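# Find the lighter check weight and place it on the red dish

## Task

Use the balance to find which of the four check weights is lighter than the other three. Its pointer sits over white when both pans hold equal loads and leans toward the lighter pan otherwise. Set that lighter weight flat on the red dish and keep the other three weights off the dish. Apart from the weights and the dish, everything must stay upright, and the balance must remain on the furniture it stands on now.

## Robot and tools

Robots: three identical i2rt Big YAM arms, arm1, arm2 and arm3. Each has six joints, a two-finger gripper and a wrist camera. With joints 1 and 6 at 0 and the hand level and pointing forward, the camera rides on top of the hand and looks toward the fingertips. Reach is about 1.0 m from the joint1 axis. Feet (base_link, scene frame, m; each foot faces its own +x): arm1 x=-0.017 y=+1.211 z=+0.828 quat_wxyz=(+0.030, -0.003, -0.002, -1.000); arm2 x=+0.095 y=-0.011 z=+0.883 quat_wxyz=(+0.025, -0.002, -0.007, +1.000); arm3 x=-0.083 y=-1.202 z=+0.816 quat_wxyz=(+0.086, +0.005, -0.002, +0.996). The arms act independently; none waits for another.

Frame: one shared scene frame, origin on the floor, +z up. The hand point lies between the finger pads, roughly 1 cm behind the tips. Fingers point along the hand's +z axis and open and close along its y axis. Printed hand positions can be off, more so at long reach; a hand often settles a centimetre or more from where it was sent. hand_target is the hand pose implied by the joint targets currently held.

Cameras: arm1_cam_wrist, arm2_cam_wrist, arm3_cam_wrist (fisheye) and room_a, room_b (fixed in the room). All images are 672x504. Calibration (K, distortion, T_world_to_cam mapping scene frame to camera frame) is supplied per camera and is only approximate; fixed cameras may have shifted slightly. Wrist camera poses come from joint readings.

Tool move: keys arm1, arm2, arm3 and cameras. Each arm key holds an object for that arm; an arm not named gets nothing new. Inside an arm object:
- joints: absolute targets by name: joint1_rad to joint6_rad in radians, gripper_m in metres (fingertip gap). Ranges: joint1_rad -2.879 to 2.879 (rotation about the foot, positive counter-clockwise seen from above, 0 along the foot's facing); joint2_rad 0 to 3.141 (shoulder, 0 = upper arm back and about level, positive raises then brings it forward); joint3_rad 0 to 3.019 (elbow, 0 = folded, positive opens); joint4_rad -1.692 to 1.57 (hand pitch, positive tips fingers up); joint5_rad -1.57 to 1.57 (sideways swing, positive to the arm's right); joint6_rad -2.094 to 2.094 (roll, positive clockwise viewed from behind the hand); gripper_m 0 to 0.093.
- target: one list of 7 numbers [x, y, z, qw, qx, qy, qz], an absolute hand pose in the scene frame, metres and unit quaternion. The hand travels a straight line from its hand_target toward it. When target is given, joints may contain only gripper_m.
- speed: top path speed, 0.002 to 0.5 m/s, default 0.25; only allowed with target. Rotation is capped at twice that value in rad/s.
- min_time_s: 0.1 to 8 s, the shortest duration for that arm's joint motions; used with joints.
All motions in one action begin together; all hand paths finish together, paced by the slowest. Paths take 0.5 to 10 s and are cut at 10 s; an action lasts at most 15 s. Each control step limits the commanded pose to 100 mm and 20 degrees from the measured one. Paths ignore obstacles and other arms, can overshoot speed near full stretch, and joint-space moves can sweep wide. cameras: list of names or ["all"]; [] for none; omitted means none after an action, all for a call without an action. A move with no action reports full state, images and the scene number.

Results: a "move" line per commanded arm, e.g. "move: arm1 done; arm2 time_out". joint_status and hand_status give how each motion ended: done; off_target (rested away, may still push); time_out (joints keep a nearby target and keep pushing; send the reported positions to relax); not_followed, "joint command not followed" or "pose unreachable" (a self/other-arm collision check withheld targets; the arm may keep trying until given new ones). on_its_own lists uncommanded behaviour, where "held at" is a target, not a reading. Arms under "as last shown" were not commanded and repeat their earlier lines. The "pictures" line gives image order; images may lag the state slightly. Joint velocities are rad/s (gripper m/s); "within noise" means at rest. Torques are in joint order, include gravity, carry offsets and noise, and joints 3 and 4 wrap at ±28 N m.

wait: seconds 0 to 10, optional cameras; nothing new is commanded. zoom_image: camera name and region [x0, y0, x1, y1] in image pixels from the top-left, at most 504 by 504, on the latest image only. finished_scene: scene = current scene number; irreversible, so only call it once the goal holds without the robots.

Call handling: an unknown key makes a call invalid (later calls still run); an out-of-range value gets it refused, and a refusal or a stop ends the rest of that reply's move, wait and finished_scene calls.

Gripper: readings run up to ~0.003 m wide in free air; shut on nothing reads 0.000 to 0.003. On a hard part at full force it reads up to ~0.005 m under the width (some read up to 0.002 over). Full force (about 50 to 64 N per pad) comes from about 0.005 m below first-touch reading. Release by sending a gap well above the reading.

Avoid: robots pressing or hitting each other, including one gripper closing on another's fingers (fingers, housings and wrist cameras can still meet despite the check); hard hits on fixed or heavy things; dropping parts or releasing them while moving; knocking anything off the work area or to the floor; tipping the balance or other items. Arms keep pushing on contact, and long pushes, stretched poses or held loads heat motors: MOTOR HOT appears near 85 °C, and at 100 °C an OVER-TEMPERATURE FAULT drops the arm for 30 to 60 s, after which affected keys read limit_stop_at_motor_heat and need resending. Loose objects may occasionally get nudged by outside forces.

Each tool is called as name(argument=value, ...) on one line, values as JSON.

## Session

move()

zoom_image(camera="room_a", region=[270, 190, 390, 290])

zoom_image(camera="room_b", region=[410, 210, 510, 310])

Scene clock: 0.00 s.
Joint torques (N m): no reading
Heat: arm1: hottest joint2_rad 35 °C; arm2: hottest joint2_rad 29 °C; arm3: hottest joint2_rad 34 °C.
Joint velocities: within noise
arm1.joint_positions: joint1_rad=+0.776 joint2_rad=+0.602 joint3_rad=+1.507 joint4_rad=-1.261 joint5_rad=+0.098 joint6_rad=+0.607 gripper_m=+0.09396
arm1.joint_status: not commanded
arm1.hand: x=-0.1701 y=+1.0660 z=+1.4453 quat_wxyz=(-0.349, -0.815, -0.066, +0.458) (m; scene frame)
arm1.hand_target: x=-0.1672 y=+1.0692 z=+1.4585 quat_wxyz=(-0.357, -0.807, -0.065, +0.467) (m; scene frame)
arm1.hand_status: not commanded
arm2.joint_positions: joint1_rad=+0.021 joint2_rad=+0.603 joint3_rad=+1.379 joint4_rad=-1.633 joint5_rad=-0.031 joint6_rad=+0.148 gripper_m=+0.09396
arm2.joint_status: not commanded
arm2.hand: x=-0.0901 y=-0.0176 z=+1.3638 quat_wxyz=(+0.028, +0.934, -0.076, -0.347) (m; scene frame)
arm2.hand_target: x=-0.0886 y=-0.0177 z=+1.3731 quat_wxyz=(+0.029, +0.930, -0.075, -0.358) (m; scene frame)
arm2.hand_status: not commanded
arm3.joint_positions: joint1_rad=+0.525 joint2_rad=+0.628 joint3_rad=+1.422 joint4_rad=-1.611 joint5_rad=-0.278 joint6_rad=-0.485 gripper_m=+0.09396
arm3.joint_status: not commanded
arm3.hand: x=-0.2389 y=-1.3139 z=+1.3216 quat_wxyz=(+0.100, +0.819, +0.423, -0.375) (m; scene frame)
arm3.hand_target: x=-0.2372 y=-1.3133 z=+1.3293 quat_wxyz=(+0.099, +0.815, +0.422, -0.384) (m; scene frame)
arm3.hand_status: not commanded
pictures: arm1_cam_wrist, arm2_cam_wrist, arm3_cam_wrist, room_a, room_b
camera_calibration:
arm1_cam_wrist: T_world_to_cam=[[-0.426578, 0.750242, -0.505142, -0.142259], [0.876534, 0.205232, -0.435395, 0.562627], [-0.22298, -0.628504, -0.74516, 1.8366], [0, 0, 0, 1]] pos_world=[-0.144322, 1.14557, 1.54166]
arm2_cam_wrist: T_world_to_cam=[[0.114776, 0.987548, -0.107587, 0.175562], [0.988832, -0.123942, -0.0827592, 0.205023], [-0.0950631, -0.0968864, -0.990745, 1.46502], [0, 0, 0, 1]] pos_world=[-0.0836141, -0.00602373, 1.48732]
arm3_cam_wrist: T_world_to_cam=[[-0.763962, 0.629021, 0.143855, 0.455582], [0.608574, 0.776494, -0.163383, 1.38403], [-0.214474, -0.0372722, -0.976018, 1.31615], [0, 0, 0, 1]] pos_world=[-0.211956, -1.3122, 1.44517]

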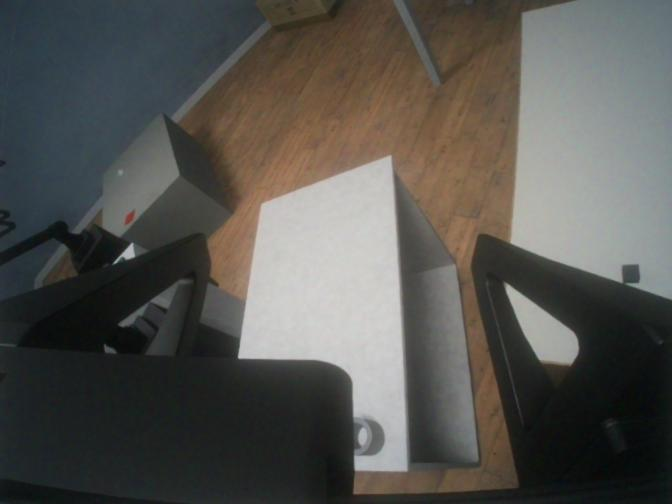

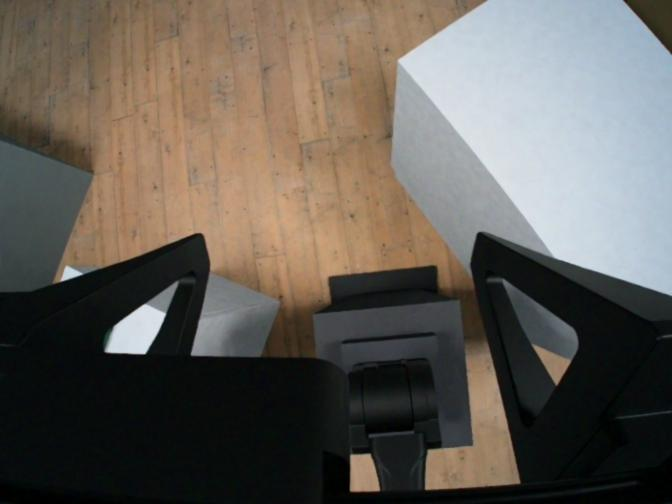

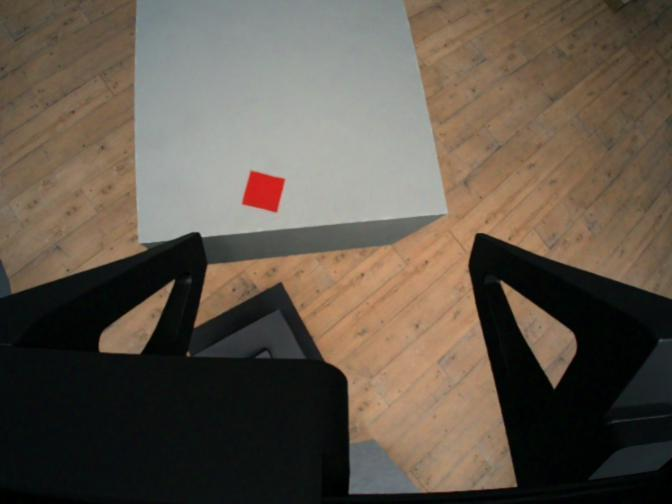

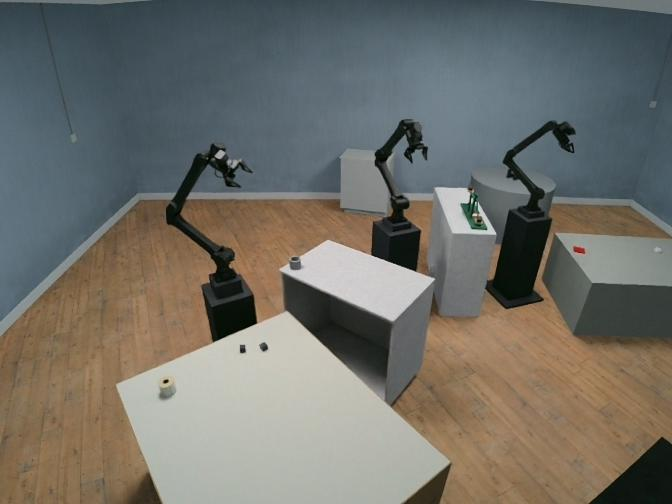

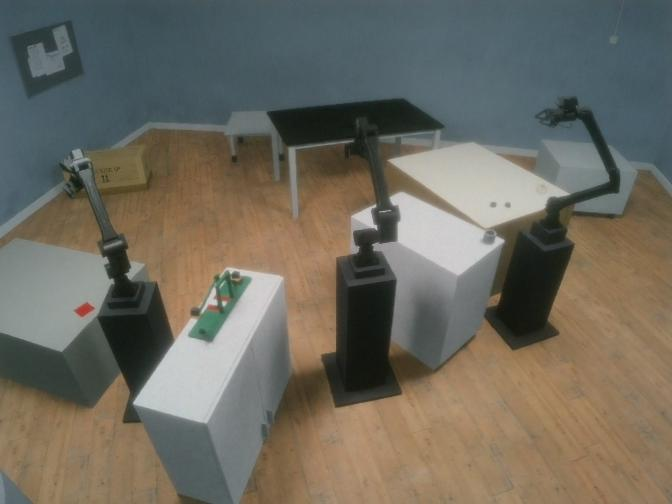

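Scaled by 4.200 from the camera's 672x504 image, which has a finer 960x720 frame.

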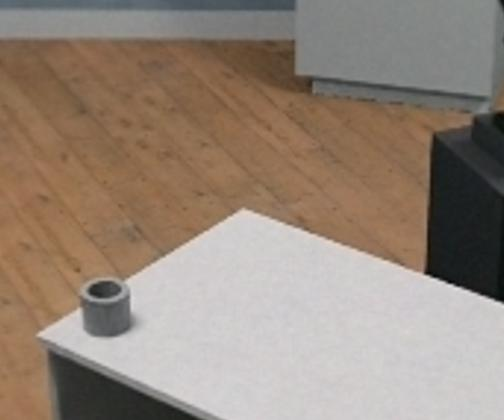

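Scaled by 5.040 from the camera's 672x504 image, which has a finer 960x720 frame.

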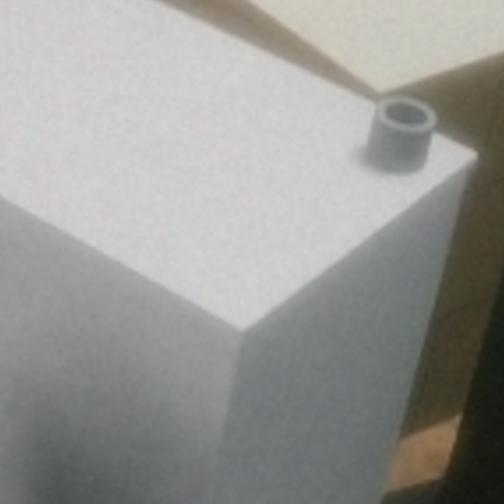

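zoom_image(camera="room_a", region=[430, 170, 510, 250])

zoom_image(camera="room_b", region=[170, 250, 270, 350])

zoom_image(camera="room_a", region=[540, 220, 672, 300])

Scaled by 6.300 from the camera's 672x504 image, which has a finer 960x720 frame.

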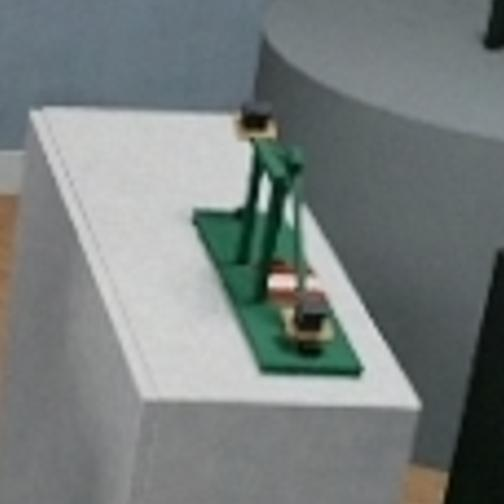

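Scaled by 5.040 from the camera's 672x504 image, which has a finer 960x720 frame.

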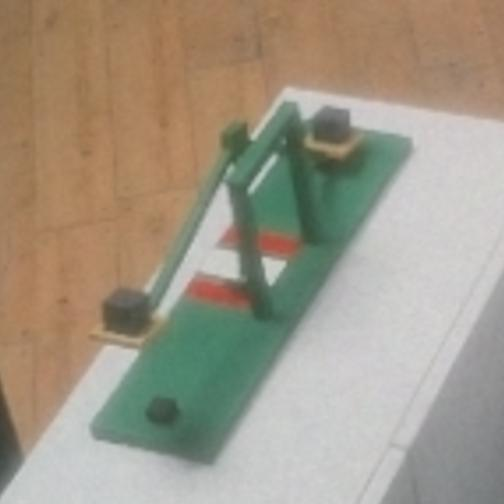

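Scaled by 3.818 from the camera's 672x504 image, which has a finer 960x720 frame.

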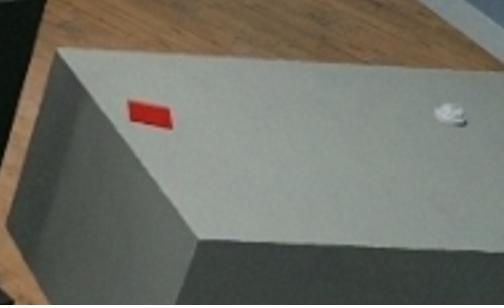

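move(arm3={"joints":{"joint1_rad":-1.9,"joint2_rad":0.8,"joint3_rad":1.5,"joint4_rad":-1.2,"joint5_rad":0,"joint6_rad":0},"min_time_s":4}, cameras=["arm3_cam_wrist"])

zoom_image(camera="arm3_cam_wrist", region=[150, 50, 550, 350])

Scene clock: 5.53 s.
Joint torques (N m): arm1=[-0.32 2.9 9.98 2.22 0.1 -0.14] | arm2=[1.44 2.14 10.74 1.77 -0.02 0.09] | arm3=[-1.67 -1.08 10.81 2.51 0.12 -0.01]
Heat: arm1: hottest joint2_rad 35 °C; arm2: hottest joint2_rad 29 °C; arm3: hottest joint2_rad 34 °C.
move: arm3 done
Joint velocities: within noise
arm1, arm2: as last shown
arm3.joint_positions: joint1_rad=-1.893 joint2_rad=+0.789 joint3_rad=+1.456 joint4_rad=-1.214 joint5_rad=-0.003 joint6_rad=-0.009 gripper_m=+0.09397
arm3.joint_status: all done
arm3.hand: x=+0.0713 y=-0.9272 z=+1.3709 quat_wxyz=(-0.419, +0.449, -0.747, -0.254) (m; scene frame)
arm3.hand_target: x=+0.0746 y=-0.9274 z=+1.3931 quat_wxyz=(-0.437, +0.436, -0.741, -0.264) (m; scene frame)
arm3.hand_status: not commanded
pictures: arm3_cam_wrist
camera_calibration:
arm3_cam_wrist: T_world_to_cam=[[0.881178, -0.472564, -0.014415, -0.479508], [-0.439466, -0.807455, -0.393555, -0.175315], [0.17434, 0.353127, -0.919188, 1.70162], [0, 0, 0, 1]] pos_world=[0.0488253, -0.969046, 1.4882]

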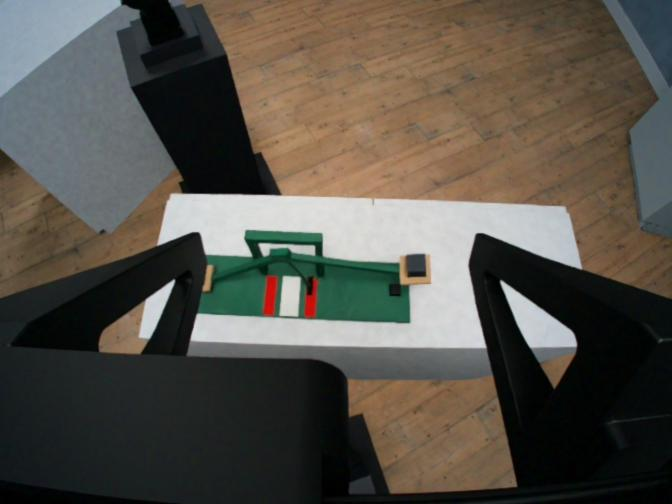

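Scaled by 1.260 from the camera's 672x504 image, which has a finer 960x720 frame.

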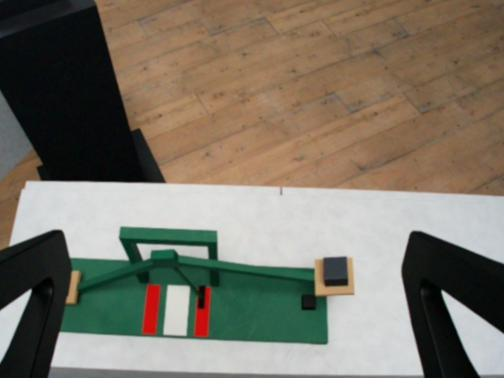

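move(arm3={"target":[0.205,-0.861,1.07,0.271,-0.509,0.817,0.0106],"speed":0.2,"joints":{"gripper_m":0.07}}, cameras=["arm3_cam_wrist"])

Scene clock: 8.73 s.
Joint torques (N m): arm1=[-0.5 2.67 9.98 2.09 0.13 -0.17] | arm2=[1.61 2.2 10.71 1.8 -0.02 0.08] | arm3=[-1.67 -8.41 9.03 1.94 0.24 -0.15]
Heat: arm1: hottest joint2_rad 35 °C; arm2: hottest joint2_rad 29 °C; arm3: hottest joint2_rad 34 °C.
move: arm3 done
Joint velocities: within noise
arm1, arm2: as last shown
arm3.joint_positions: joint1_rad=-2.012 joint2_rad=+1.172 joint3_rad=+1.077 joint4_rad=-0.955 joint5_rad=+0.188 joint6_rad=-0.209 gripper_m=+0.07009
arm3.joint_status: all done
arm3.hand: x=+0.1992 y=-0.8625 z=+1.0728 quat_wxyz=(-0.270, +0.509, -0.817, -0.014) (m; scene frame)
arm3.hand_target: x=+0.2049 y=-0.8611 z=+1.0700 quat_wxyz=(-0.271, +0.509, -0.817, -0.011) (m; scene frame)
arm3.hand_status: done (0.007 m and 0.4 deg from the pose sent, 0.336 m and 34.5 deg at the start)
pictures: arm3_cam_wrist
camera_calibration:
arm3_cam_wrist: T_world_to_cam=[[0.835879, -0.490764, 0.245879, -0.851827], [-0.529263, -0.839356, 0.12394, -0.749004], [0.145555, -0.233734, -0.961344, 0.927232], [0, 0, 0, 1]] pos_world=[0.180641, -0.830003, 1.19367]

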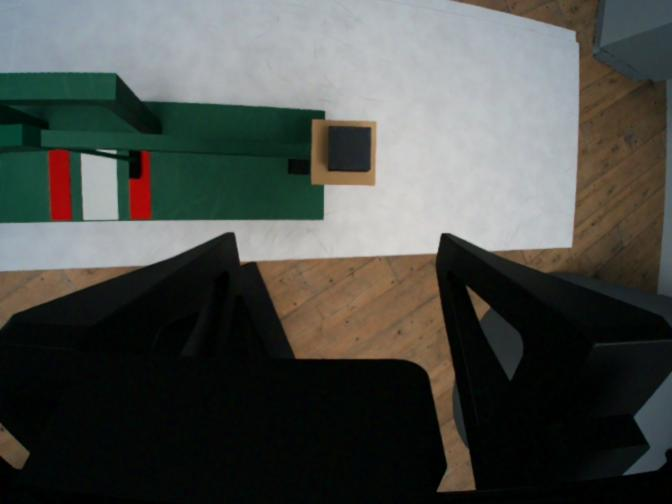

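move(arm3={"target":[0.248,-0.842,0.972,0.271,-0.509,0.817,0.0106],"speed":0.1}, cameras=["arm3_cam_wrist"])

zoom_image(camera="arm3_cam_wrist", region=[200, 80, 480, 280])

Scene clock: 10.90 s.
Joint torques (N m): arm1=[-0.03 2.96 9.99 2.02 0.11 -0.15] | arm2=[1.49 2.43 10.74 1.78 -0.02 0.09] | arm3=[-1.67 -9.93 8.27 1.92 -0.02 -0.11]
Heat: arm1: hottest joint2_rad 35 °C; arm2: hottest joint3_rad 30 °C; arm3: hottest joint2_rad 34 °C.
move: arm3 off_target
Joint velocities: within noise
arm1, arm2: as last shown
arm3.joint_positions: joint1_rad=-2.075 joint2_rad=+1.341 joint3_rad=+0.971 joint4_rad=-0.657 joint5_rad=+0.163 joint6_rad=-0.264 gripper_m=+0.07009
arm3.joint_status: not commanded
arm3.hand: x=+0.2442 y=-0.8423 z=+0.9818 quat_wxyz=(-0.276, +0.507, -0.817, -0.013) (m; scene frame)
arm3.hand_target: x=+0.2478 y=-0.8422 z=+0.9721 quat_wxyz=(-0.271, +0.509, -0.817, -0.011) (m; scene frame)
arm3.hand_status: off_target (0.011 m and 0.8 deg from the pose sent, 0.114 m and 0.4 deg at the start)
pictures: arm3_cam_wrist
camera_calibration:
arm3_cam_wrist: T_world_to_cam=[[0.831096, -0.495515, 0.252475, -0.866358], [-0.533641, -0.838362, 0.111245, -0.682508], [0.156542, -0.227186, -0.961187, 0.840611], [0, 0, 0, 1]] pos_world=[0.224222, -0.810507, 1.10264]

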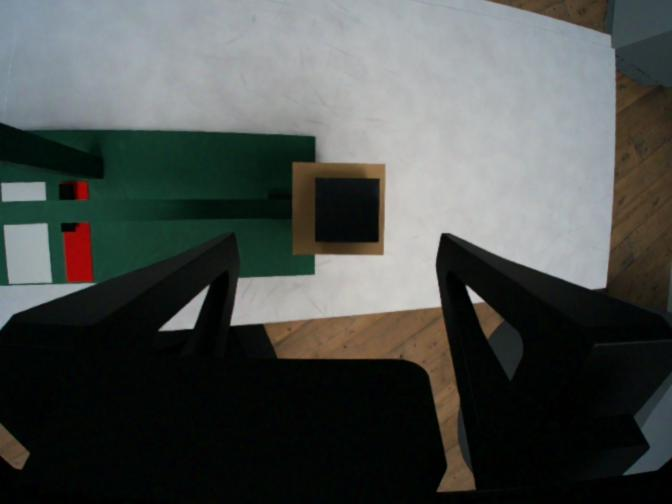

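Scaled by 1.800 from the camera's 672x504 image, which has a finer 960x720 frame.

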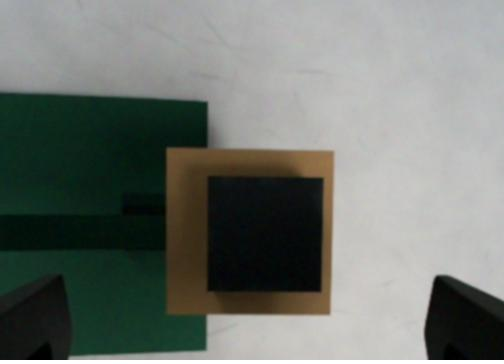

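move(arm3={"target":[0.262,-0.840,0.938,0.271,-0.509,0.817,0.0106],"speed":0.08}, cameras=["arm3_cam_wrist"])

Scene clock: 12.33 s.
Joint torques (N m): arm1=[-0.62 2.78 9.99 2 0.09 -0.15] | arm2=[1.55 2.2 10.69 1.78 -0.04 0.08] | arm3=[-1.61 -10.46 7.97 2 -0.03 -0.09]
Heat: arm1: hottest joint2_rad 35 °C; arm2: hottest joint3_rad 30 °C; arm3: hottest joint2_rad 34 °C.
move: arm3 off_target
Joint velocities: within noise
arm1, arm2: as last shown
arm3.joint_positions: joint1_rad=-2.100 joint2_rad=+1.408 joint3_rad=+0.941 joint4_rad=-0.556 joint5_rad=+0.150 joint6_rad=-0.285 gripper_m=+0.07009
arm3.joint_status: not commanded
arm3.hand: x=+0.2587 y=-0.8397 z=+0.9485 quat_wxyz=(-0.277, +0.506, -0.817, -0.013) (m; scene frame)
arm3.hand_target: x=+0.2618 y=-0.8402 z=+0.9382 quat_wxyz=(-0.271, +0.509, -0.817, -0.011) (m; scene frame)
arm3.hand_status: off_target (0.011 m and 0.8 deg from the pose sent, 0.047 m and 0.7 deg at the start)
pictures: arm3_cam_wrist
camera_calibration:
arm3_cam_wrist: T_world_to_cam=[[0.830669, -0.495952, 0.253024, -0.869516], [-0.534067, -0.83821, 0.110349, -0.667842], [0.15736, -0.226795, -0.961146, 0.806992], [0, 0, 0, 1]] pos_world=[0.23862, -0.808007, 1.06934]

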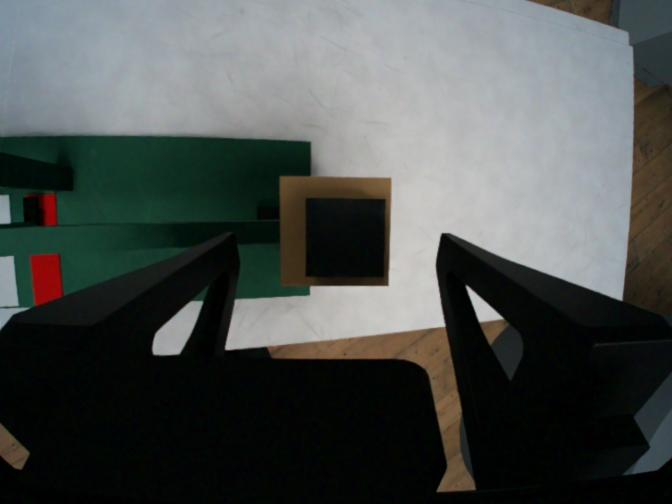

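move(arm3={"target":[0.272,-0.841,0.911,0.271,-0.509,0.817,0.0106],"speed":0.06}, cameras=["arm3_cam_wrist"])

Scene clock: 13.73 s.
Joint torques (N m): arm1=[-0.32 3.08 9.88 2.1 0.1 -0.15] | arm2=[1.49 2.43 10.77 1.83 -0.03 0.1] | arm3=[-1.67 -10.81 7.57 1.95 -0.03 -0.09]
Heat: arm1: hottest joint2_rad 35 °C; arm2: hottest joint3_rad 31 °C; arm3: hottest joint2_rad 34 °C.
move: arm3 off_target
Joint velocities: within noise
arm1, arm2: as last shown
arm3.joint_positions: joint1_rad=-2.120 joint2_rad=+1.460 joint3_rad=+0.919 joint4_rad=-0.476 joint5_rad=+0.140 joint6_rad=-0.303 gripper_m=+0.07009
arm3.joint_status: not commanded
arm3.hand: x=+0.2692 y=-0.8397 z=+0.9230 quat_wxyz=(-0.278, +0.506, -0.816, -0.014) (m; scene frame)
arm3.hand_target: x=+0.2716 y=-0.8412 z=+0.9112 quat_wxyz=(-0.271, +0.509, -0.817, -0.011) (m; scene frame)
arm3.hand_status: off_target (0.012 m and 1.0 deg from the pose sent, 0.040 m and 0.8 deg at the start)
pictures: arm3_cam_wrist
camera_calibration:
arm3_cam_wrist: T_world_to_cam=[[0.830315, -0.496355, 0.253396, -0.872418], [-0.534111, -0.838537, 0.107612, -0.657189], [0.159068, -0.224694, -0.961358, 0.782381], [0, 0, 0, 1]] pos_world=[0.248918, -0.808311, 1.04394]

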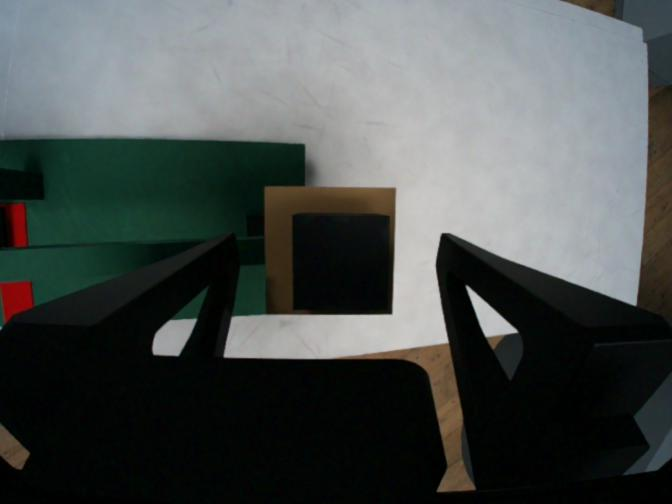

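move(arm3={"joints":{"gripper_m":0.026}}, cameras=["arm3_cam_wrist"])

move(arm3={"target":[0.265,-0.842,1.02,0.271,-0.509,0.817,0.0106],"speed":0.1,"joints":{"gripper_m":0.022}}, cameras=["arm3_cam_wrist","room_b"])

Scene clock: 14.57 s.
Joint torques (N m): arm1=[-0.44 2.67 10 2.11 0.11 -0.15] | arm2=[1.44 2.32 10.76 1.76 -0.04 0.08] | arm3=[-1.55 -10.81 7.54 1.87 -0.03 -0.11]
Heat: arm1: hottest joint3_rad 36 °C; arm2: hottest joint3_rad 31 °C; arm3: hottest joint2_rad 34 °C.
move: arm3 off_target
Joint velocities: within noise
arm1, arm2: as last shown
arm3.joint_positions: joint1_rad=-2.120 joint2_rad=+1.460 joint3_rad=+0.919 joint4_rad=-0.475 joint5_rad=+0.140 joint6_rad=-0.304 gripper_m=+0.02995
arm3.joint_status: gripper_m off_target (ended at +0.02997, target +0.02600)
arm3.hand: x=+0.2694 y=-0.8398 z=+0.9231 quat_wxyz=(-0.278, +0.506, -0.816, -0.013) (m; scene frame)
arm3.hand_target: x=+0.2717 y=-0.8412 z=+0.9112 quat_wxyz=(-0.271, +0.509, -0.817, -0.011) (m; scene frame)
arm3.hand_status: not commanded
pictures: arm3_cam_wrist
camera_calibration:
arm3_cam_wrist: T_world_to_cam=[[0.830326, -0.496101, 0.253855, -0.872911], [-0.53392, -0.838693, 0.107349, -0.657065], [0.15965, -0.224673, -0.961267, 0.782102], [0, 0, 0, 1]] pos_world=[0.249117, -0.808411, 1.04394]

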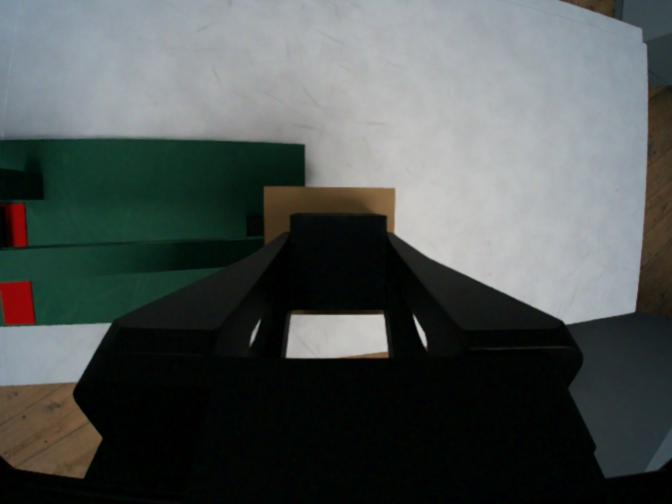

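Scene clock: 16.40 s.
Joint torques (N m): arm1=[-0.38 3.31 10.02 2.28 0.11 -0.15] | arm2=[1.49 2.2 10.77 1.78 -0.03 0.09] | arm3=[-0.32 -12.81 12.31 1.13 0.22 0.02]
Heat: arm1: hottest joint3_rad 36 °C; arm2: hottest joint3_rad 31 °C; arm3: hottest joint2_rad 34 °C.
move: arm3 off_target
Joint velocities: within noise
arm1, arm2: as last shown
arm3.joint_positions: joint1_rad=-2.120 joint2_rad=+1.359 joint3_rad=+1.032 joint4_rad=-0.768 joint5_rad=+0.140 joint6_rad=-0.304 gripper_m=+0.02994
arm3.joint_status: gripper_m off_target (ended at +0.02994, target +0.02200)
arm3.hand: x=+0.2561 y=-0.8561 z=+0.9885 quat_wxyz=(-0.242, +0.514, -0.823, -0.003) (m; scene frame)
arm3.hand_target: x=+0.2640 y=-0.8431 z=+1.0201 quat_wxyz=(-0.271, +0.509, -0.817, -0.011) (m; scene frame)
arm3.hand_status: off_target (0.036 m and 3.5 deg from the pose sent, 0.097 m and 1.0 deg at the start)
pictures: arm3_cam_wrist, room_b
camera_calibration:
arm3_cam_wrist: T_world_to_cam=[[0.843256, -0.481114, 0.239683, -0.862954], [-0.525978, -0.830462, 0.183521, -0.755153], [0.110753, -0.280824, -0.953348, 0.800058], [0, 0, 0, 1]] pos_world=[0.241889, -0.81763, 1.10816]

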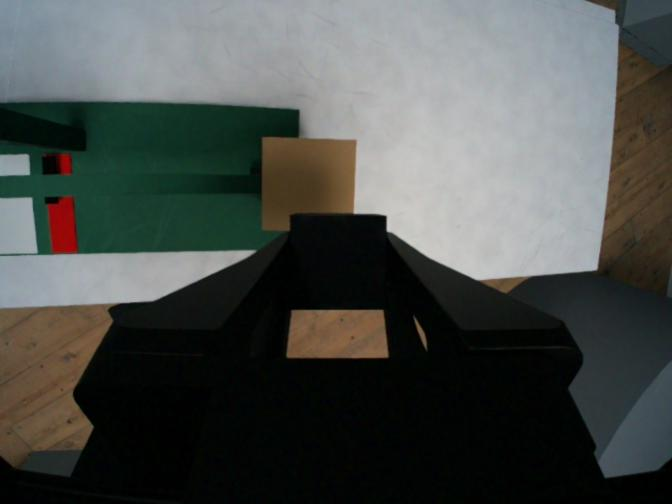

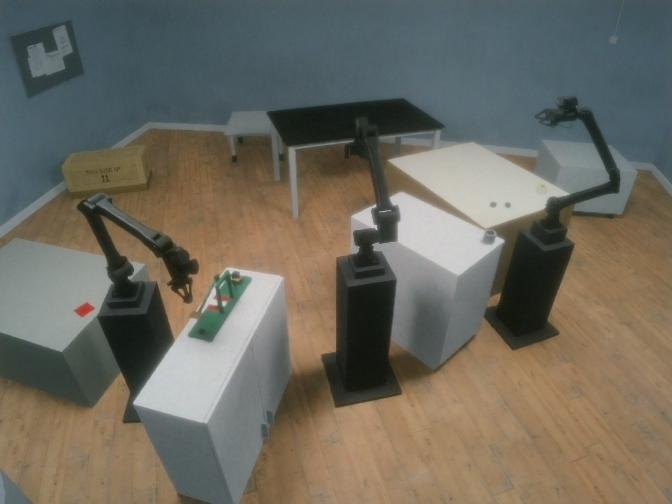

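move(arm3={"joints":{"joint1_rad":-1.9,"joint2_rad":1.0,"joint3_rad":1.4,"joint4_rad":-1.4},"min_time_s":2})

move(arm3={"joints":{"joint1_rad":1.1,"joint2_rad":1.0,"joint3_rad":1.3,"joint4_rad":-1.3,"joint5_rad":0,"joint6_rad":0},"min_time_s":5}, cameras=["arm3_cam_wrist","room_a","room_b"])

Scene clock: 19.47 s.
Joint torques (N m): arm1=[-0.26 3.37 9.8 2.09 0.11 -0.15] | arm2=[1.73 2.37 10.81 1.73 -0.02 0.09] | arm3=[-0.44 -6.65 12.08 1.21 0.2 0.02]
Heat: arm1: hottest joint3_rad 36 °C; arm2: hottest joint3_rad 32 °C; arm3: hottest joint2_rad 35 °C.
move: arm3 done
Joint velocities: within noise
arm1.joint_positions: joint1_rad=+0.776 joint2_rad=+0.602 joint3_rad=+1.507 joint4_rad=-1.261 joint5_rad=+0.098 joint6_rad=+0.607 gripper_m=+0.09396
arm1.joint_status: not commanded
arm1.hand: x=-0.1701 y=+1.0660 z=+1.4453 quat_wxyz=(-0.349, -0.815, -0.066, +0.458) (m; scene frame)
arm1.hand_target: x=-0.1672 y=+1.0692 z=+1.4585 quat_wxyz=(-0.357, -0.807, -0.065, +0.467) (m; scene frame)
arm1.hand_status: not commanded
arm2.joint_positions: joint1_rad=+0.021 joint2_rad=+0.603 joint3_rad=+1.379 joint4_rad=-1.633 joint5_rad=-0.031 joint6_rad=+0.148 gripper_m=+0.09396
arm2.joint_status: not commanded
arm2.hand: x=-0.0901 y=-0.0176 z=+1.3638 quat_wxyz=(+0.028, +0.934, -0.076, -0.347) (m; scene frame)
arm2.hand_target: x=-0.0886 y=-0.0177 z=+1.3731 quat_wxyz=(+0.029, +0.930, -0.075, -0.358) (m; scene frame)
arm2.hand_status: not commanded
arm3.joint_positions: joint1_rad=-1.908 joint2_rad=+1.007 joint3_rad=+1.351 joint4_rad=-1.394 joint5_rad=+0.140 joint6_rad=-0.304 gripper_m=+0.02994
arm3.joint_status: all done
arm3.hand: x=+0.1168 y=-0.9025 z=+1.2184 quat_wxyz=(-0.262, +0.593, -0.760, -0.037) (m; scene frame)
arm3.hand_target: x=+0.1154 y=-0.9011 z=+1.2438 quat_wxyz=(-0.284, +0.589, -0.755, -0.047) (m; scene frame)
arm3.hand_status: not commanded
pictures: none

Scene clock: 24.97 s.
Joint torques (N m): arm1=[-0.5 2.9 9.92 2.13 0.11 -0.14] | arm2=[1.44 2.14 10.77 1.73 -0.02 0.07] | arm3=[-0.62 -6.77 8.44 2.06 -0.02 0.06]
Heat: arm1: hottest joint3_rad 37 °C; arm2: hottest joint3_rad 33 °C; arm3: hottest joint2_rad 35 °C.
move: arm3 done
Joint velocities: within noise
arm1, arm2: as last shown
arm3.joint_positions: joint1_rad=+1.094 joint2_rad=+1.007 joint3_rad=+1.301 joint4_rad=-1.316 joint5_rad=+0.002 joint6_rad=-0.009 gripper_m=+0.02988
arm3.joint_status: all done
arm3.hand: x=-0.3048 y=-1.4995 z=+1.2029 quat_wxyz=(+0.114, +0.859, +0.433, -0.246) (m; scene frame)
arm3.hand_target: x=-0.3038 y=-1.5022 z=+1.2066 quat_wxyz=(+0.122, +0.857, +0.431, -0.254) (m; scene frame)
arm3.hand_status: not commanded
pictures: arm3_cam_wrist, room_a, room_b
camera_calibration:
arm3_cam_wrist: T_world_to_cam=[[-0.795415, 0.605981, 0.0101047, 0.655859], [0.605108, 0.793111, 0.0694221, 1.29266], [0.0340544, 0.0613337, -0.997536, 1.42883], [0, 0, 0, 1]] pos_world=[-0.309179, -1.5103, 1.32894]

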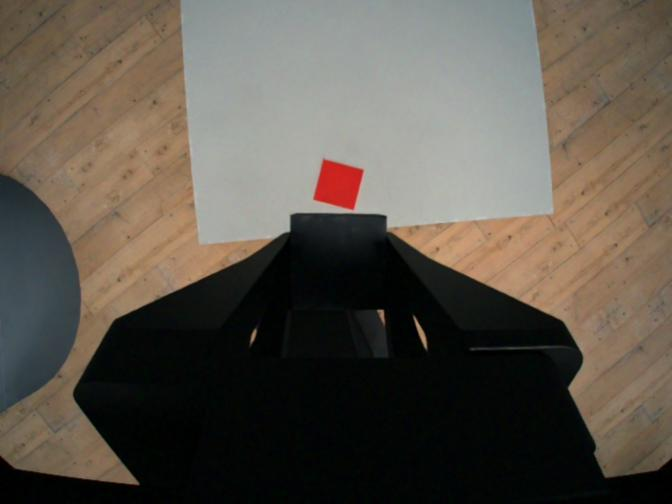

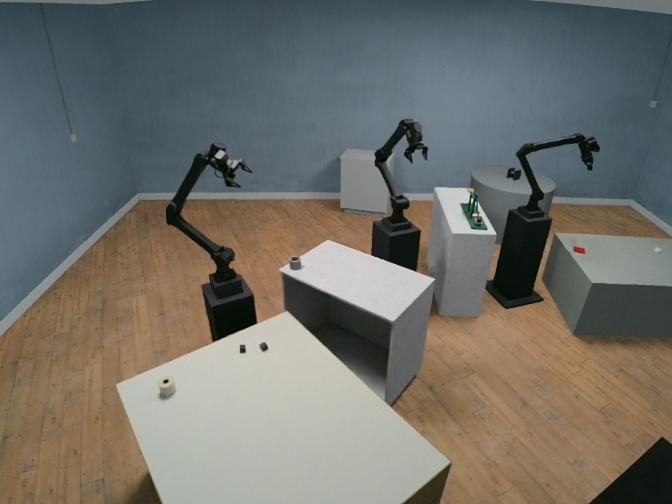

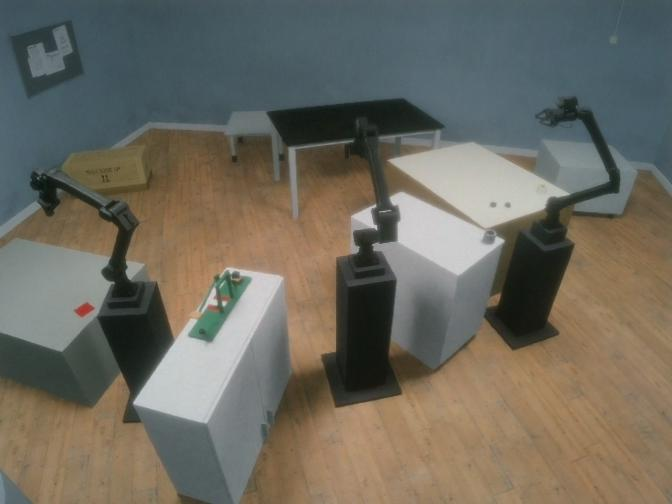

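move(arm3={"target":[-0.368,-1.575,0.72,0.112,0.866,0.433,-0.225],"speed":0.2}, cameras=["arm3_cam_wrist"])

Scene clock: 28.57 s.
Joint torques (N m): arm1=[-0.26 2.73 9.85 2.13 0.08 -0.13] | arm2=[1.44 2.2 10.74 1.78 -0.04 0.08] | arm3=[-1.55 -12.69 6.05 1.94 -0.09 0]
Heat: arm1: hottest joint3_rad 37 °C; arm2: hottest joint3_rad 33 °C; arm3: hottest joint2_rad 35 °C.
move: arm3 off_target
Joint velocities: within noise
arm1, arm2: as last shown
arm3.joint_positions: joint1_rad=+1.094 joint2_rad=+1.858 joint3_rad=+0.676 joint4_rad=+0.090 joint5_rad=-0.010 joint6_rad=-0.009 gripper_m=+0.02988
arm3.joint_status: not commanded
arm3.hand: x=-0.3570 y=-1.5632 z=+0.7178 quat_wxyz=(+0.105, +0.867, +0.438, -0.213) (m; scene frame)
arm3.hand_target: x=-0.3678 y=-1.5745 z=+0.7204 quat_wxyz=(+0.112, +0.866, +0.433, -0.225) (m; scene frame)
arm3.hand_status: off_target (0.016 m and 1.7 deg from the pose sent, 0.493 m and 2.6 deg at the start)
pictures: arm3_cam_wrist
camera_calibration:
arm3_cam_wrist: T_world_to_cam=[[-0.798761, 0.601649, -0.000210805, 0.657271], [0.595763, 0.790995, 0.139262, 1.35166], [0.0839537, 0.111112, -0.990256, 1.04099], [0, 0, 0, 1]] pos_world=[-0.367659, -1.58027, 0.842751]

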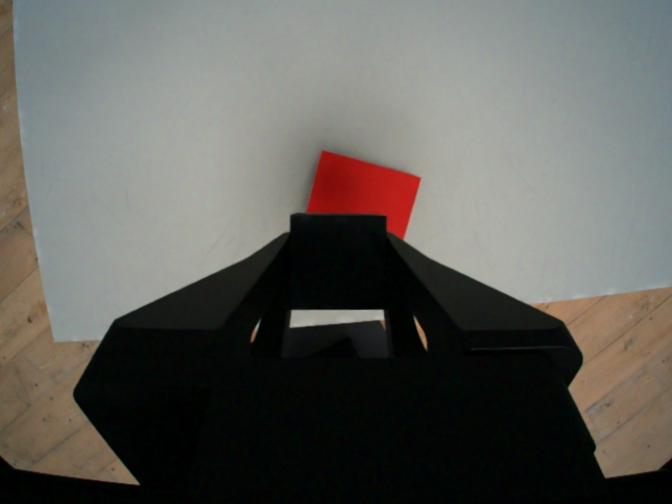

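move(arm3={"target":[-0.384,-1.576,0.585,0.1173,0.862,0.431,-0.2345],"speed":0.15}, cameras=["arm3_cam_wrist"])

Scene clock: 30.70 s.
Joint torques (N m): arm1=[-0.15 3.31 9.95 2.09 0.07 -0.14] | arm2=[1.61 2.2 10.77 1.81 -0.04 0.08] | arm3=[-2.02 -14.74 2.77 1.99 -0.1 -0.13]
Heat: arm1: hottest joint3_rad 38 °C; arm2: hottest joint3_rad 34 °C; arm3: hottest joint2_rad 35 °C.
move: arm3 done
Joint velocities: within noise
arm1, arm2: as last shown
arm3.joint_positions: joint1_rad=+1.069 joint2_rad=+2.294 joint3_rad=+0.798 joint4_rad=+0.445 joint5_rad=-0.025 joint6_rad=-0.018 gripper_m=+0.02988
arm3.joint_status: not commanded
arm3.hand: x=-0.3785 y=-1.5741 z=+0.5902 quat_wxyz=(+0.116, +0.865, +0.431, -0.230) (m; scene frame)
arm3.hand_target: x=-0.3839 y=-1.5759 z=+0.5852 quat_wxyz=(+0.117, +0.863, +0.432, -0.235) (m; scene frame)
arm3.hand_status: done (0.008 m and 0.6 deg from the pose sent, 0.136 m and 3.0 deg at the start)
pictures: arm3_cam_wrist
camera_calibration:
arm3_cam_wrist: T_world_to_cam=[[-0.793291, 0.608784, -0.00850774, 0.664793], [0.605186, 0.789978, 0.0984117, 1.41694], [0.0666324, 0.0729203, -0.995109, 0.853758], [0, 0, 0, 1]] pos_world=[-0.387023, -1.58632, 0.715796]

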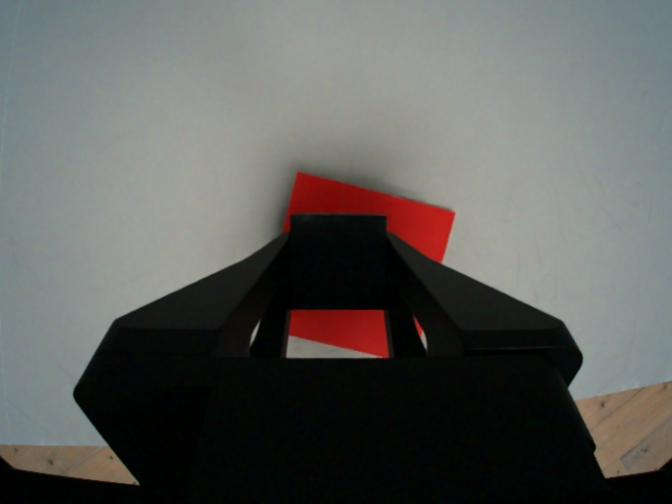

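move(arm3={"target":[-0.382,-1.559,0.540,0.1173,0.862,0.431,-0.2345],"speed":0.1}, cameras=["arm3_cam_wrist"])

Scene clock: 32.33 s.
Joint torques (N m): arm1=[-0.62 2.9 10.02 2.06 0.08 -0.13] | arm2=[1.44 2.2 10.76 1.76 -0.02 0.11] | arm3=[-1.85 -14.92 1.52 2.04 -0.11 -0.13]
Heat: arm1: hottest joint3_rad 38 °C; arm2: hottest joint3_rad 34 °C; arm3: hottest joint2_rad 35 °C.
move: arm3 done
Joint velocities: within noise
arm1, arm2: as last shown
arm3.joint_positions: joint1_rad=+1.046 joint2_rad=+2.433 joint3_rad=+0.828 joint4_rad=+0.558 joint5_rad=-0.037 joint6_rad=-0.038 gripper_m=+0.02988
arm3.joint_status: not commanded
arm3.hand: x=-0.3792 y=-1.5601 z=+0.5459 quat_wxyz=(+0.117, +0.864, +0.431, -0.232) (m; scene frame)
arm3.hand_target: x=-0.3820 y=-1.5590 z=+0.5402 quat_wxyz=(+0.117, +0.863, +0.432, -0.235) (m; scene frame)
arm3.hand_status: done (0.007 m and 0.3 deg from the pose sent, 0.052 m and 0.6 deg at the start)
pictures: arm3_cam_wrist
camera_calibration:
arm3_cam_wrist: T_world_to_cam=[[-0.793109, 0.609022, -0.00834589, 0.65569], [0.605747, 0.790127, 0.0936446, 1.41365], [0.063626, 0.0692149, -0.995571, 0.80215], [0, 0, 0, 1]] pos_world=[-0.387319, -1.57181, 0.671689]

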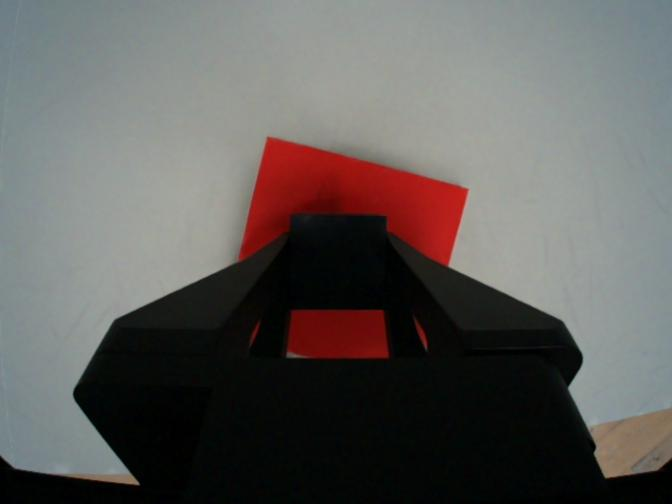

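move(arm3={"target":[-0.382,-1.556,0.523,0.1173,0.862,0.431,-0.2345],"speed":0.06})

move(arm3={"target":[-0.382,-1.556,0.516,0.1173,0.862,0.431,-0.2345],"speed":0.04}, cameras=["arm3_cam_wrist"])

move(arm3={"target":[-0.382,-1.556,0.511,0.1173,0.862,0.431,-0.2345],"speed":0.04}, cameras=["arm3_cam_wrist"])

Scene clock: 33.60 s.
Joint torques (N m): arm1=[-1.03 3.08 9.92 2.07 0.09 -0.15] | arm2=[1.67 2.14 10.77 1.74 -0.04 0.06] | arm3=[-1.96 -14.68 1.28 1.88 -0.11 -0.13]
Heat: arm1: hottest joint3_rad 38 °C; arm2: hottest joint3_rad 34 °C; arm3: hottest joint2_rad 35 °C.
move: arm3 done
Joint velocities: within noise
arm1, arm2: as last shown
arm3.joint_positions: joint1_rad=+1.042 joint2_rad=+2.480 joint3_rad=+0.849 joint4_rad=+0.588 joint5_rad=-0.039 joint6_rad=-0.042 gripper_m=+0.02988
arm3.joint_status: not commanded
arm3.hand: x=-0.3802 y=-1.5589 z=+0.5311 quat_wxyz=(+0.118, +0.864, +0.431, -0.234) (m; scene frame)
arm3.hand_target: x=-0.3818 y=-1.5560 z=+0.5232 quat_wxyz=(+0.117, +0.863, +0.432, -0.235) (m; scene frame)
arm3.hand_status: done (0.009 m and 0.1 deg from the pose sent, 0.023 m and 0.4 deg at the start)
pictures: none

Scene clock: 34.57 s.
Joint torques (N m): arm1=[-0.09 3.37 10.11 2.14 0.11 -0.14] | arm2=[1.44 2.37 10.71 1.81 -0.04 0.08] | arm3=[-1.96 -13.98 1.46 1.98 -0.11 -0.12]
Heat: arm1: hottest joint3_rad 38 °C; arm2: hottest joint3_rad 34 °C; arm3: hottest joint2_rad 35 °C.
move: arm3 off_target
Joint velocities: within noise
arm1, arm2: as last shown
arm3.joint_positions: joint1_rad=+1.042 joint2_rad=+2.490 joint3_rad=+0.858 joint4_rad=+0.600 joint5_rad=-0.039 joint6_rad=-0.042 gripper_m=+0.02988
arm3.joint_status: not commanded
arm3.hand: x=-0.3825 y=-1.5616 z=+0.5289 quat_wxyz=(+0.120, +0.862, +0.431, -0.239) (m; scene frame)
arm3.hand_target: x=-0.3817 y=-1.5559 z=+0.5165 quat_wxyz=(+0.117, +0.863, +0.432, -0.235) (m; scene frame)
arm3.hand_status: off_target (0.014 m and 0.5 deg from the pose sent, 0.015 m and 0.2 deg at the start)
pictures: arm3_cam_wrist
camera_calibration:
arm3_cam_wrist: T_world_to_cam=[[-0.793858, 0.608056, -0.00757633, 0.651612], [0.605671, 0.791734, 0.0794933, 1.42846], [0.0543349, 0.0585176, -0.996807, 0.765929], [0, 0, 0, 1]] pos_world=[-0.389506, -1.572, 0.654867]

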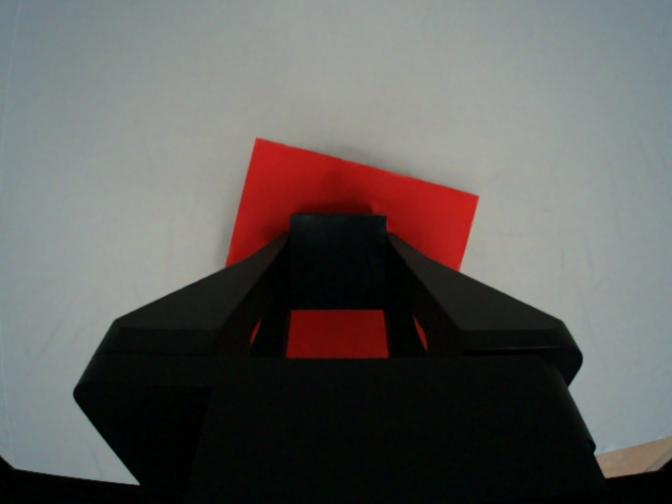

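Scene clock: 35.53 s.
Joint torques (N m): arm1=[-0.44 2.73 9.89 2.13 0.09 -0.13] | arm2=[1.61 2.32 10.73 1.78 -0.05 0.1] | arm3=[-1.9 -13.57 1.59 1.87 -0.11 -0.11]
Heat: arm1: hottest joint3_rad 38 °C; arm2: hottest joint3_rad 34 °C; arm3: hottest joint2_rad 35 °C.
move: arm3 off_target
Joint velocities: within noise
arm1, arm2: as last shown
arm3.joint_positions: joint1_rad=+1.042 joint2_rad=+2.495 joint3_rad=+0.864 joint4_rad=+0.610 joint5_rad=-0.039 joint6_rad=-0.043 gripper_m=+0.02988
arm3.joint_status: not commanded
arm3.hand: x=-0.3848 y=-1.5643 z=+0.5288 quat_wxyz=(+0.122, +0.861, +0.430, -0.243) (m; scene frame)
arm3.hand_target: x=-0.3815 y=-1.5557 z=+0.5118 quat_wxyz=(+0.117, +0.863, +0.431, -0.235) (m; scene frame)
arm3.hand_status: off_target (0.020 m and 1.2 deg from the pose sent, 0.019 m and 0.5 deg at the start)
pictures: arm3_cam_wrist
camera_calibration:
arm3_cam_wrist: T_world_to_cam=[[-0.794363, 0.607407, -0.00666001, 0.649776], [0.605635, 0.792795, 0.0684213, 1.43962], [0.0468396, 0.0503178, -0.997634, 0.750799], [0, 0, 0, 1]] pos_world=[-0.390896, -1.57378, 0.65485]

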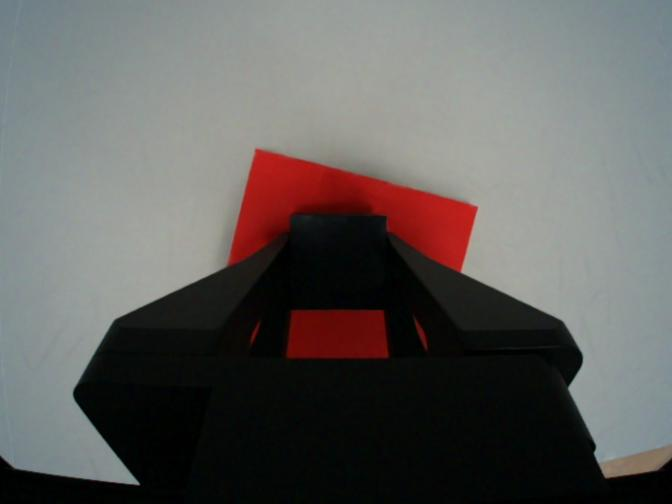

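move(arm3={"target":[-0.382,-1.556,0.520,0.1173,0.862,0.431,-0.2345],"speed":0.04})

move(arm3={"joints":{"gripper_m":0.034}})

move(arm3={"joints":{"gripper_m":0.06}}, cameras=["arm3_cam_wrist"])

Scene clock: 36.70 s.
Joint torques (N m): arm1=[-0.44 2.43 9.94 2.11 0.11 -0.15] | arm2=[1.67 2.32 10.73 1.74 -0.03 0.08] | arm3=[-1.96 -15.27 0.62 1.4 -0.11 -0.12]
Heat: arm1: hottest joint3_rad 38 °C; arm2: hottest joint3_rad 34 °C; arm3: hottest joint2_rad 35 °C.
move: arm3 off_target
Joint velocities: within noise
arm1.joint_positions: joint1_rad=+0.776 joint2_rad=+0.602 joint3_rad=+1.507 joint4_rad=-1.261 joint5_rad=+0.098 joint6_rad=+0.607 gripper_m=+0.09396
arm1.joint_status: not commanded
arm1.hand: x=-0.1701 y=+1.0660 z=+1.4453 quat_wxyz=(-0.349, -0.815, -0.066, +0.458) (m; scene frame)
arm1.hand_target: x=-0.1672 y=+1.0692 z=+1.4585 quat_wxyz=(-0.357, -0.807, -0.065, +0.467) (m; scene frame)
arm1.hand_status: not commanded
arm2.joint_positions: joint1_rad=+0.021 joint2_rad=+0.603 joint3_rad=+1.379 joint4_rad=-1.633 joint5_rad=-0.031 joint6_rad=+0.148 gripper_m=+0.09396
arm2.joint_status: not commanded
arm2.hand: x=-0.0901 y=-0.0176 z=+1.3638 quat_wxyz=(+0.028, +0.934, -0.076, -0.347) (m; scene frame)
arm2.hand_target: x=-0.0886 y=-0.0177 z=+1.3731 quat_wxyz=(+0.029, +0.930, -0.075, -0.358) (m; scene frame)
arm2.hand_status: not commanded
arm3.joint_positions: joint1_rad=+1.042 joint2_rad=+2.495 joint3_rad=+0.864 joint4_rad=+0.610 joint5_rad=-0.039 joint6_rad=-0.043 gripper_m=+0.02988
arm3.joint_status: not commanded
arm3.hand: x=-0.3848 y=-1.5643 z=+0.5288 quat_wxyz=(+0.122, +0.861, +0.430, -0.244) (m; scene frame)
arm3.hand_target: x=-0.3818 y=-1.5560 z=+0.5202 quat_wxyz=(+0.117, +0.863, +0.432, -0.235) (m; scene frame)
arm3.hand_status: off_target (0.012 m and 1.2 deg from the pose sent, 0.012 m and 1.2 deg at the start)
pictures: none

Scene clock: 37.03 s.
Joint torques (N m): arm1=[-0.38 3.19 10 2.14 0.11 -0.15] | arm2=[1.67 2.26 10.74 1.8 -0.05 0.08] | arm3=[-1.96 -15.33 0.64 1.42 -0.11 -0.11]
Heat: arm1: hottest joint3_rad 38 °C; arm2: hottest joint3_rad 34 °C; arm3: hottest joint2_rad 35 °C.
move: arm3 done
Joint velocities: arm1=[within noise] | arm2=[within noise] | arm3=[-0.005 -0.005 -0.002 0.007 -0.007 -0.051 0.004]
arm1, arm2: as last shown
arm3.joint_positions: joint1_rad=+1.042 joint2_rad=+2.495 joint3_rad=+0.864 joint4_rad=+0.610 joint5_rad=-0.039 joint6_rad=-0.043 gripper_m=+0.03358
arm3.joint_status: all done
arm3.hand: x=-0.3848 y=-1.5644 z=+0.5288 quat_wxyz=(+0.122, +0.861, +0.431, -0.243) (m; scene frame)
arm3.hand_target: x=-0.3818 y=-1.5561 z=+0.5202 quat_wxyz=(+0.118, +0.863, +0.432, -0.235) (m; scene frame)
arm3.hand_status: not commanded
pictures: none

Scene clock: 37.63 s.
Joint torques (N m): arm1=[-0.44 3.08 9.87 2.1 0.12 -0.14] | arm2=[1.67 2.37 10.69 1.8 -0.04 0.08] | arm3=[-1.96 -15.33 0.62 1.42 -0.1 -0.11]
Heat: arm1: hottest joint3_rad 38 °C; arm2: hottest joint3_rad 34 °C; arm3: hottest joint2_rad 35 °C.
move: arm3 done
Joint velocities: within noise
arm1, arm2: as last shown
arm3.joint_positions: joint1_rad=+1.042 joint2_rad=+2.495 joint3_rad=+0.864 joint4_rad=+0.610 joint5_rad=-0.039 joint6_rad=-0.043 gripper_m=+0.05980
arm3.joint_status: all done
arm3.hand: x=-0.3848 y=-1.5644 z=+0.5288 quat_wxyz=(+0.122, +0.861, +0.431, -0.243) (m; scene frame)
arm3.hand_target: x=-0.3818 y=-1.5561 z=+0.5202 quat_wxyz=(+0.118, +0.863, +0.432, -0.235) (m; scene frame)
arm3.hand_status: not commanded
pictures: arm3_cam_wrist
camera_calibration:
arm3_cam_wrist: T_world_to_cam=[[-0.794714, 0.606947, -0.00670273, 0.649021], [0.605174, 0.793147, 0.0684247, 1.43993], [0.0468464, 0.0503217, -0.997634, 0.750803], [0, 0, 0, 1]] pos_world=[-0.390796, -1.57378, 0.65485]

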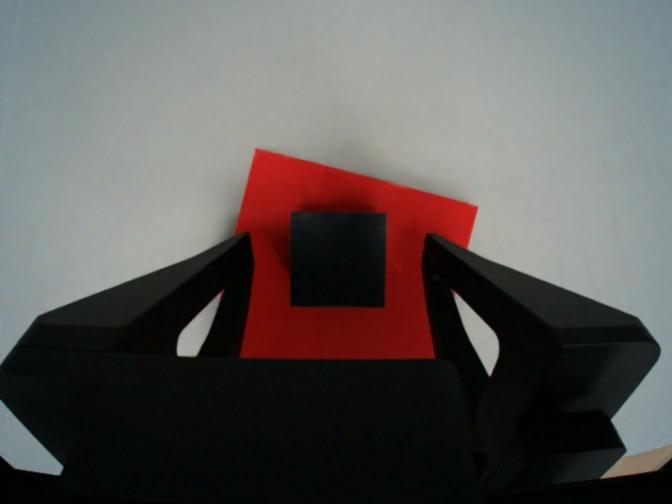

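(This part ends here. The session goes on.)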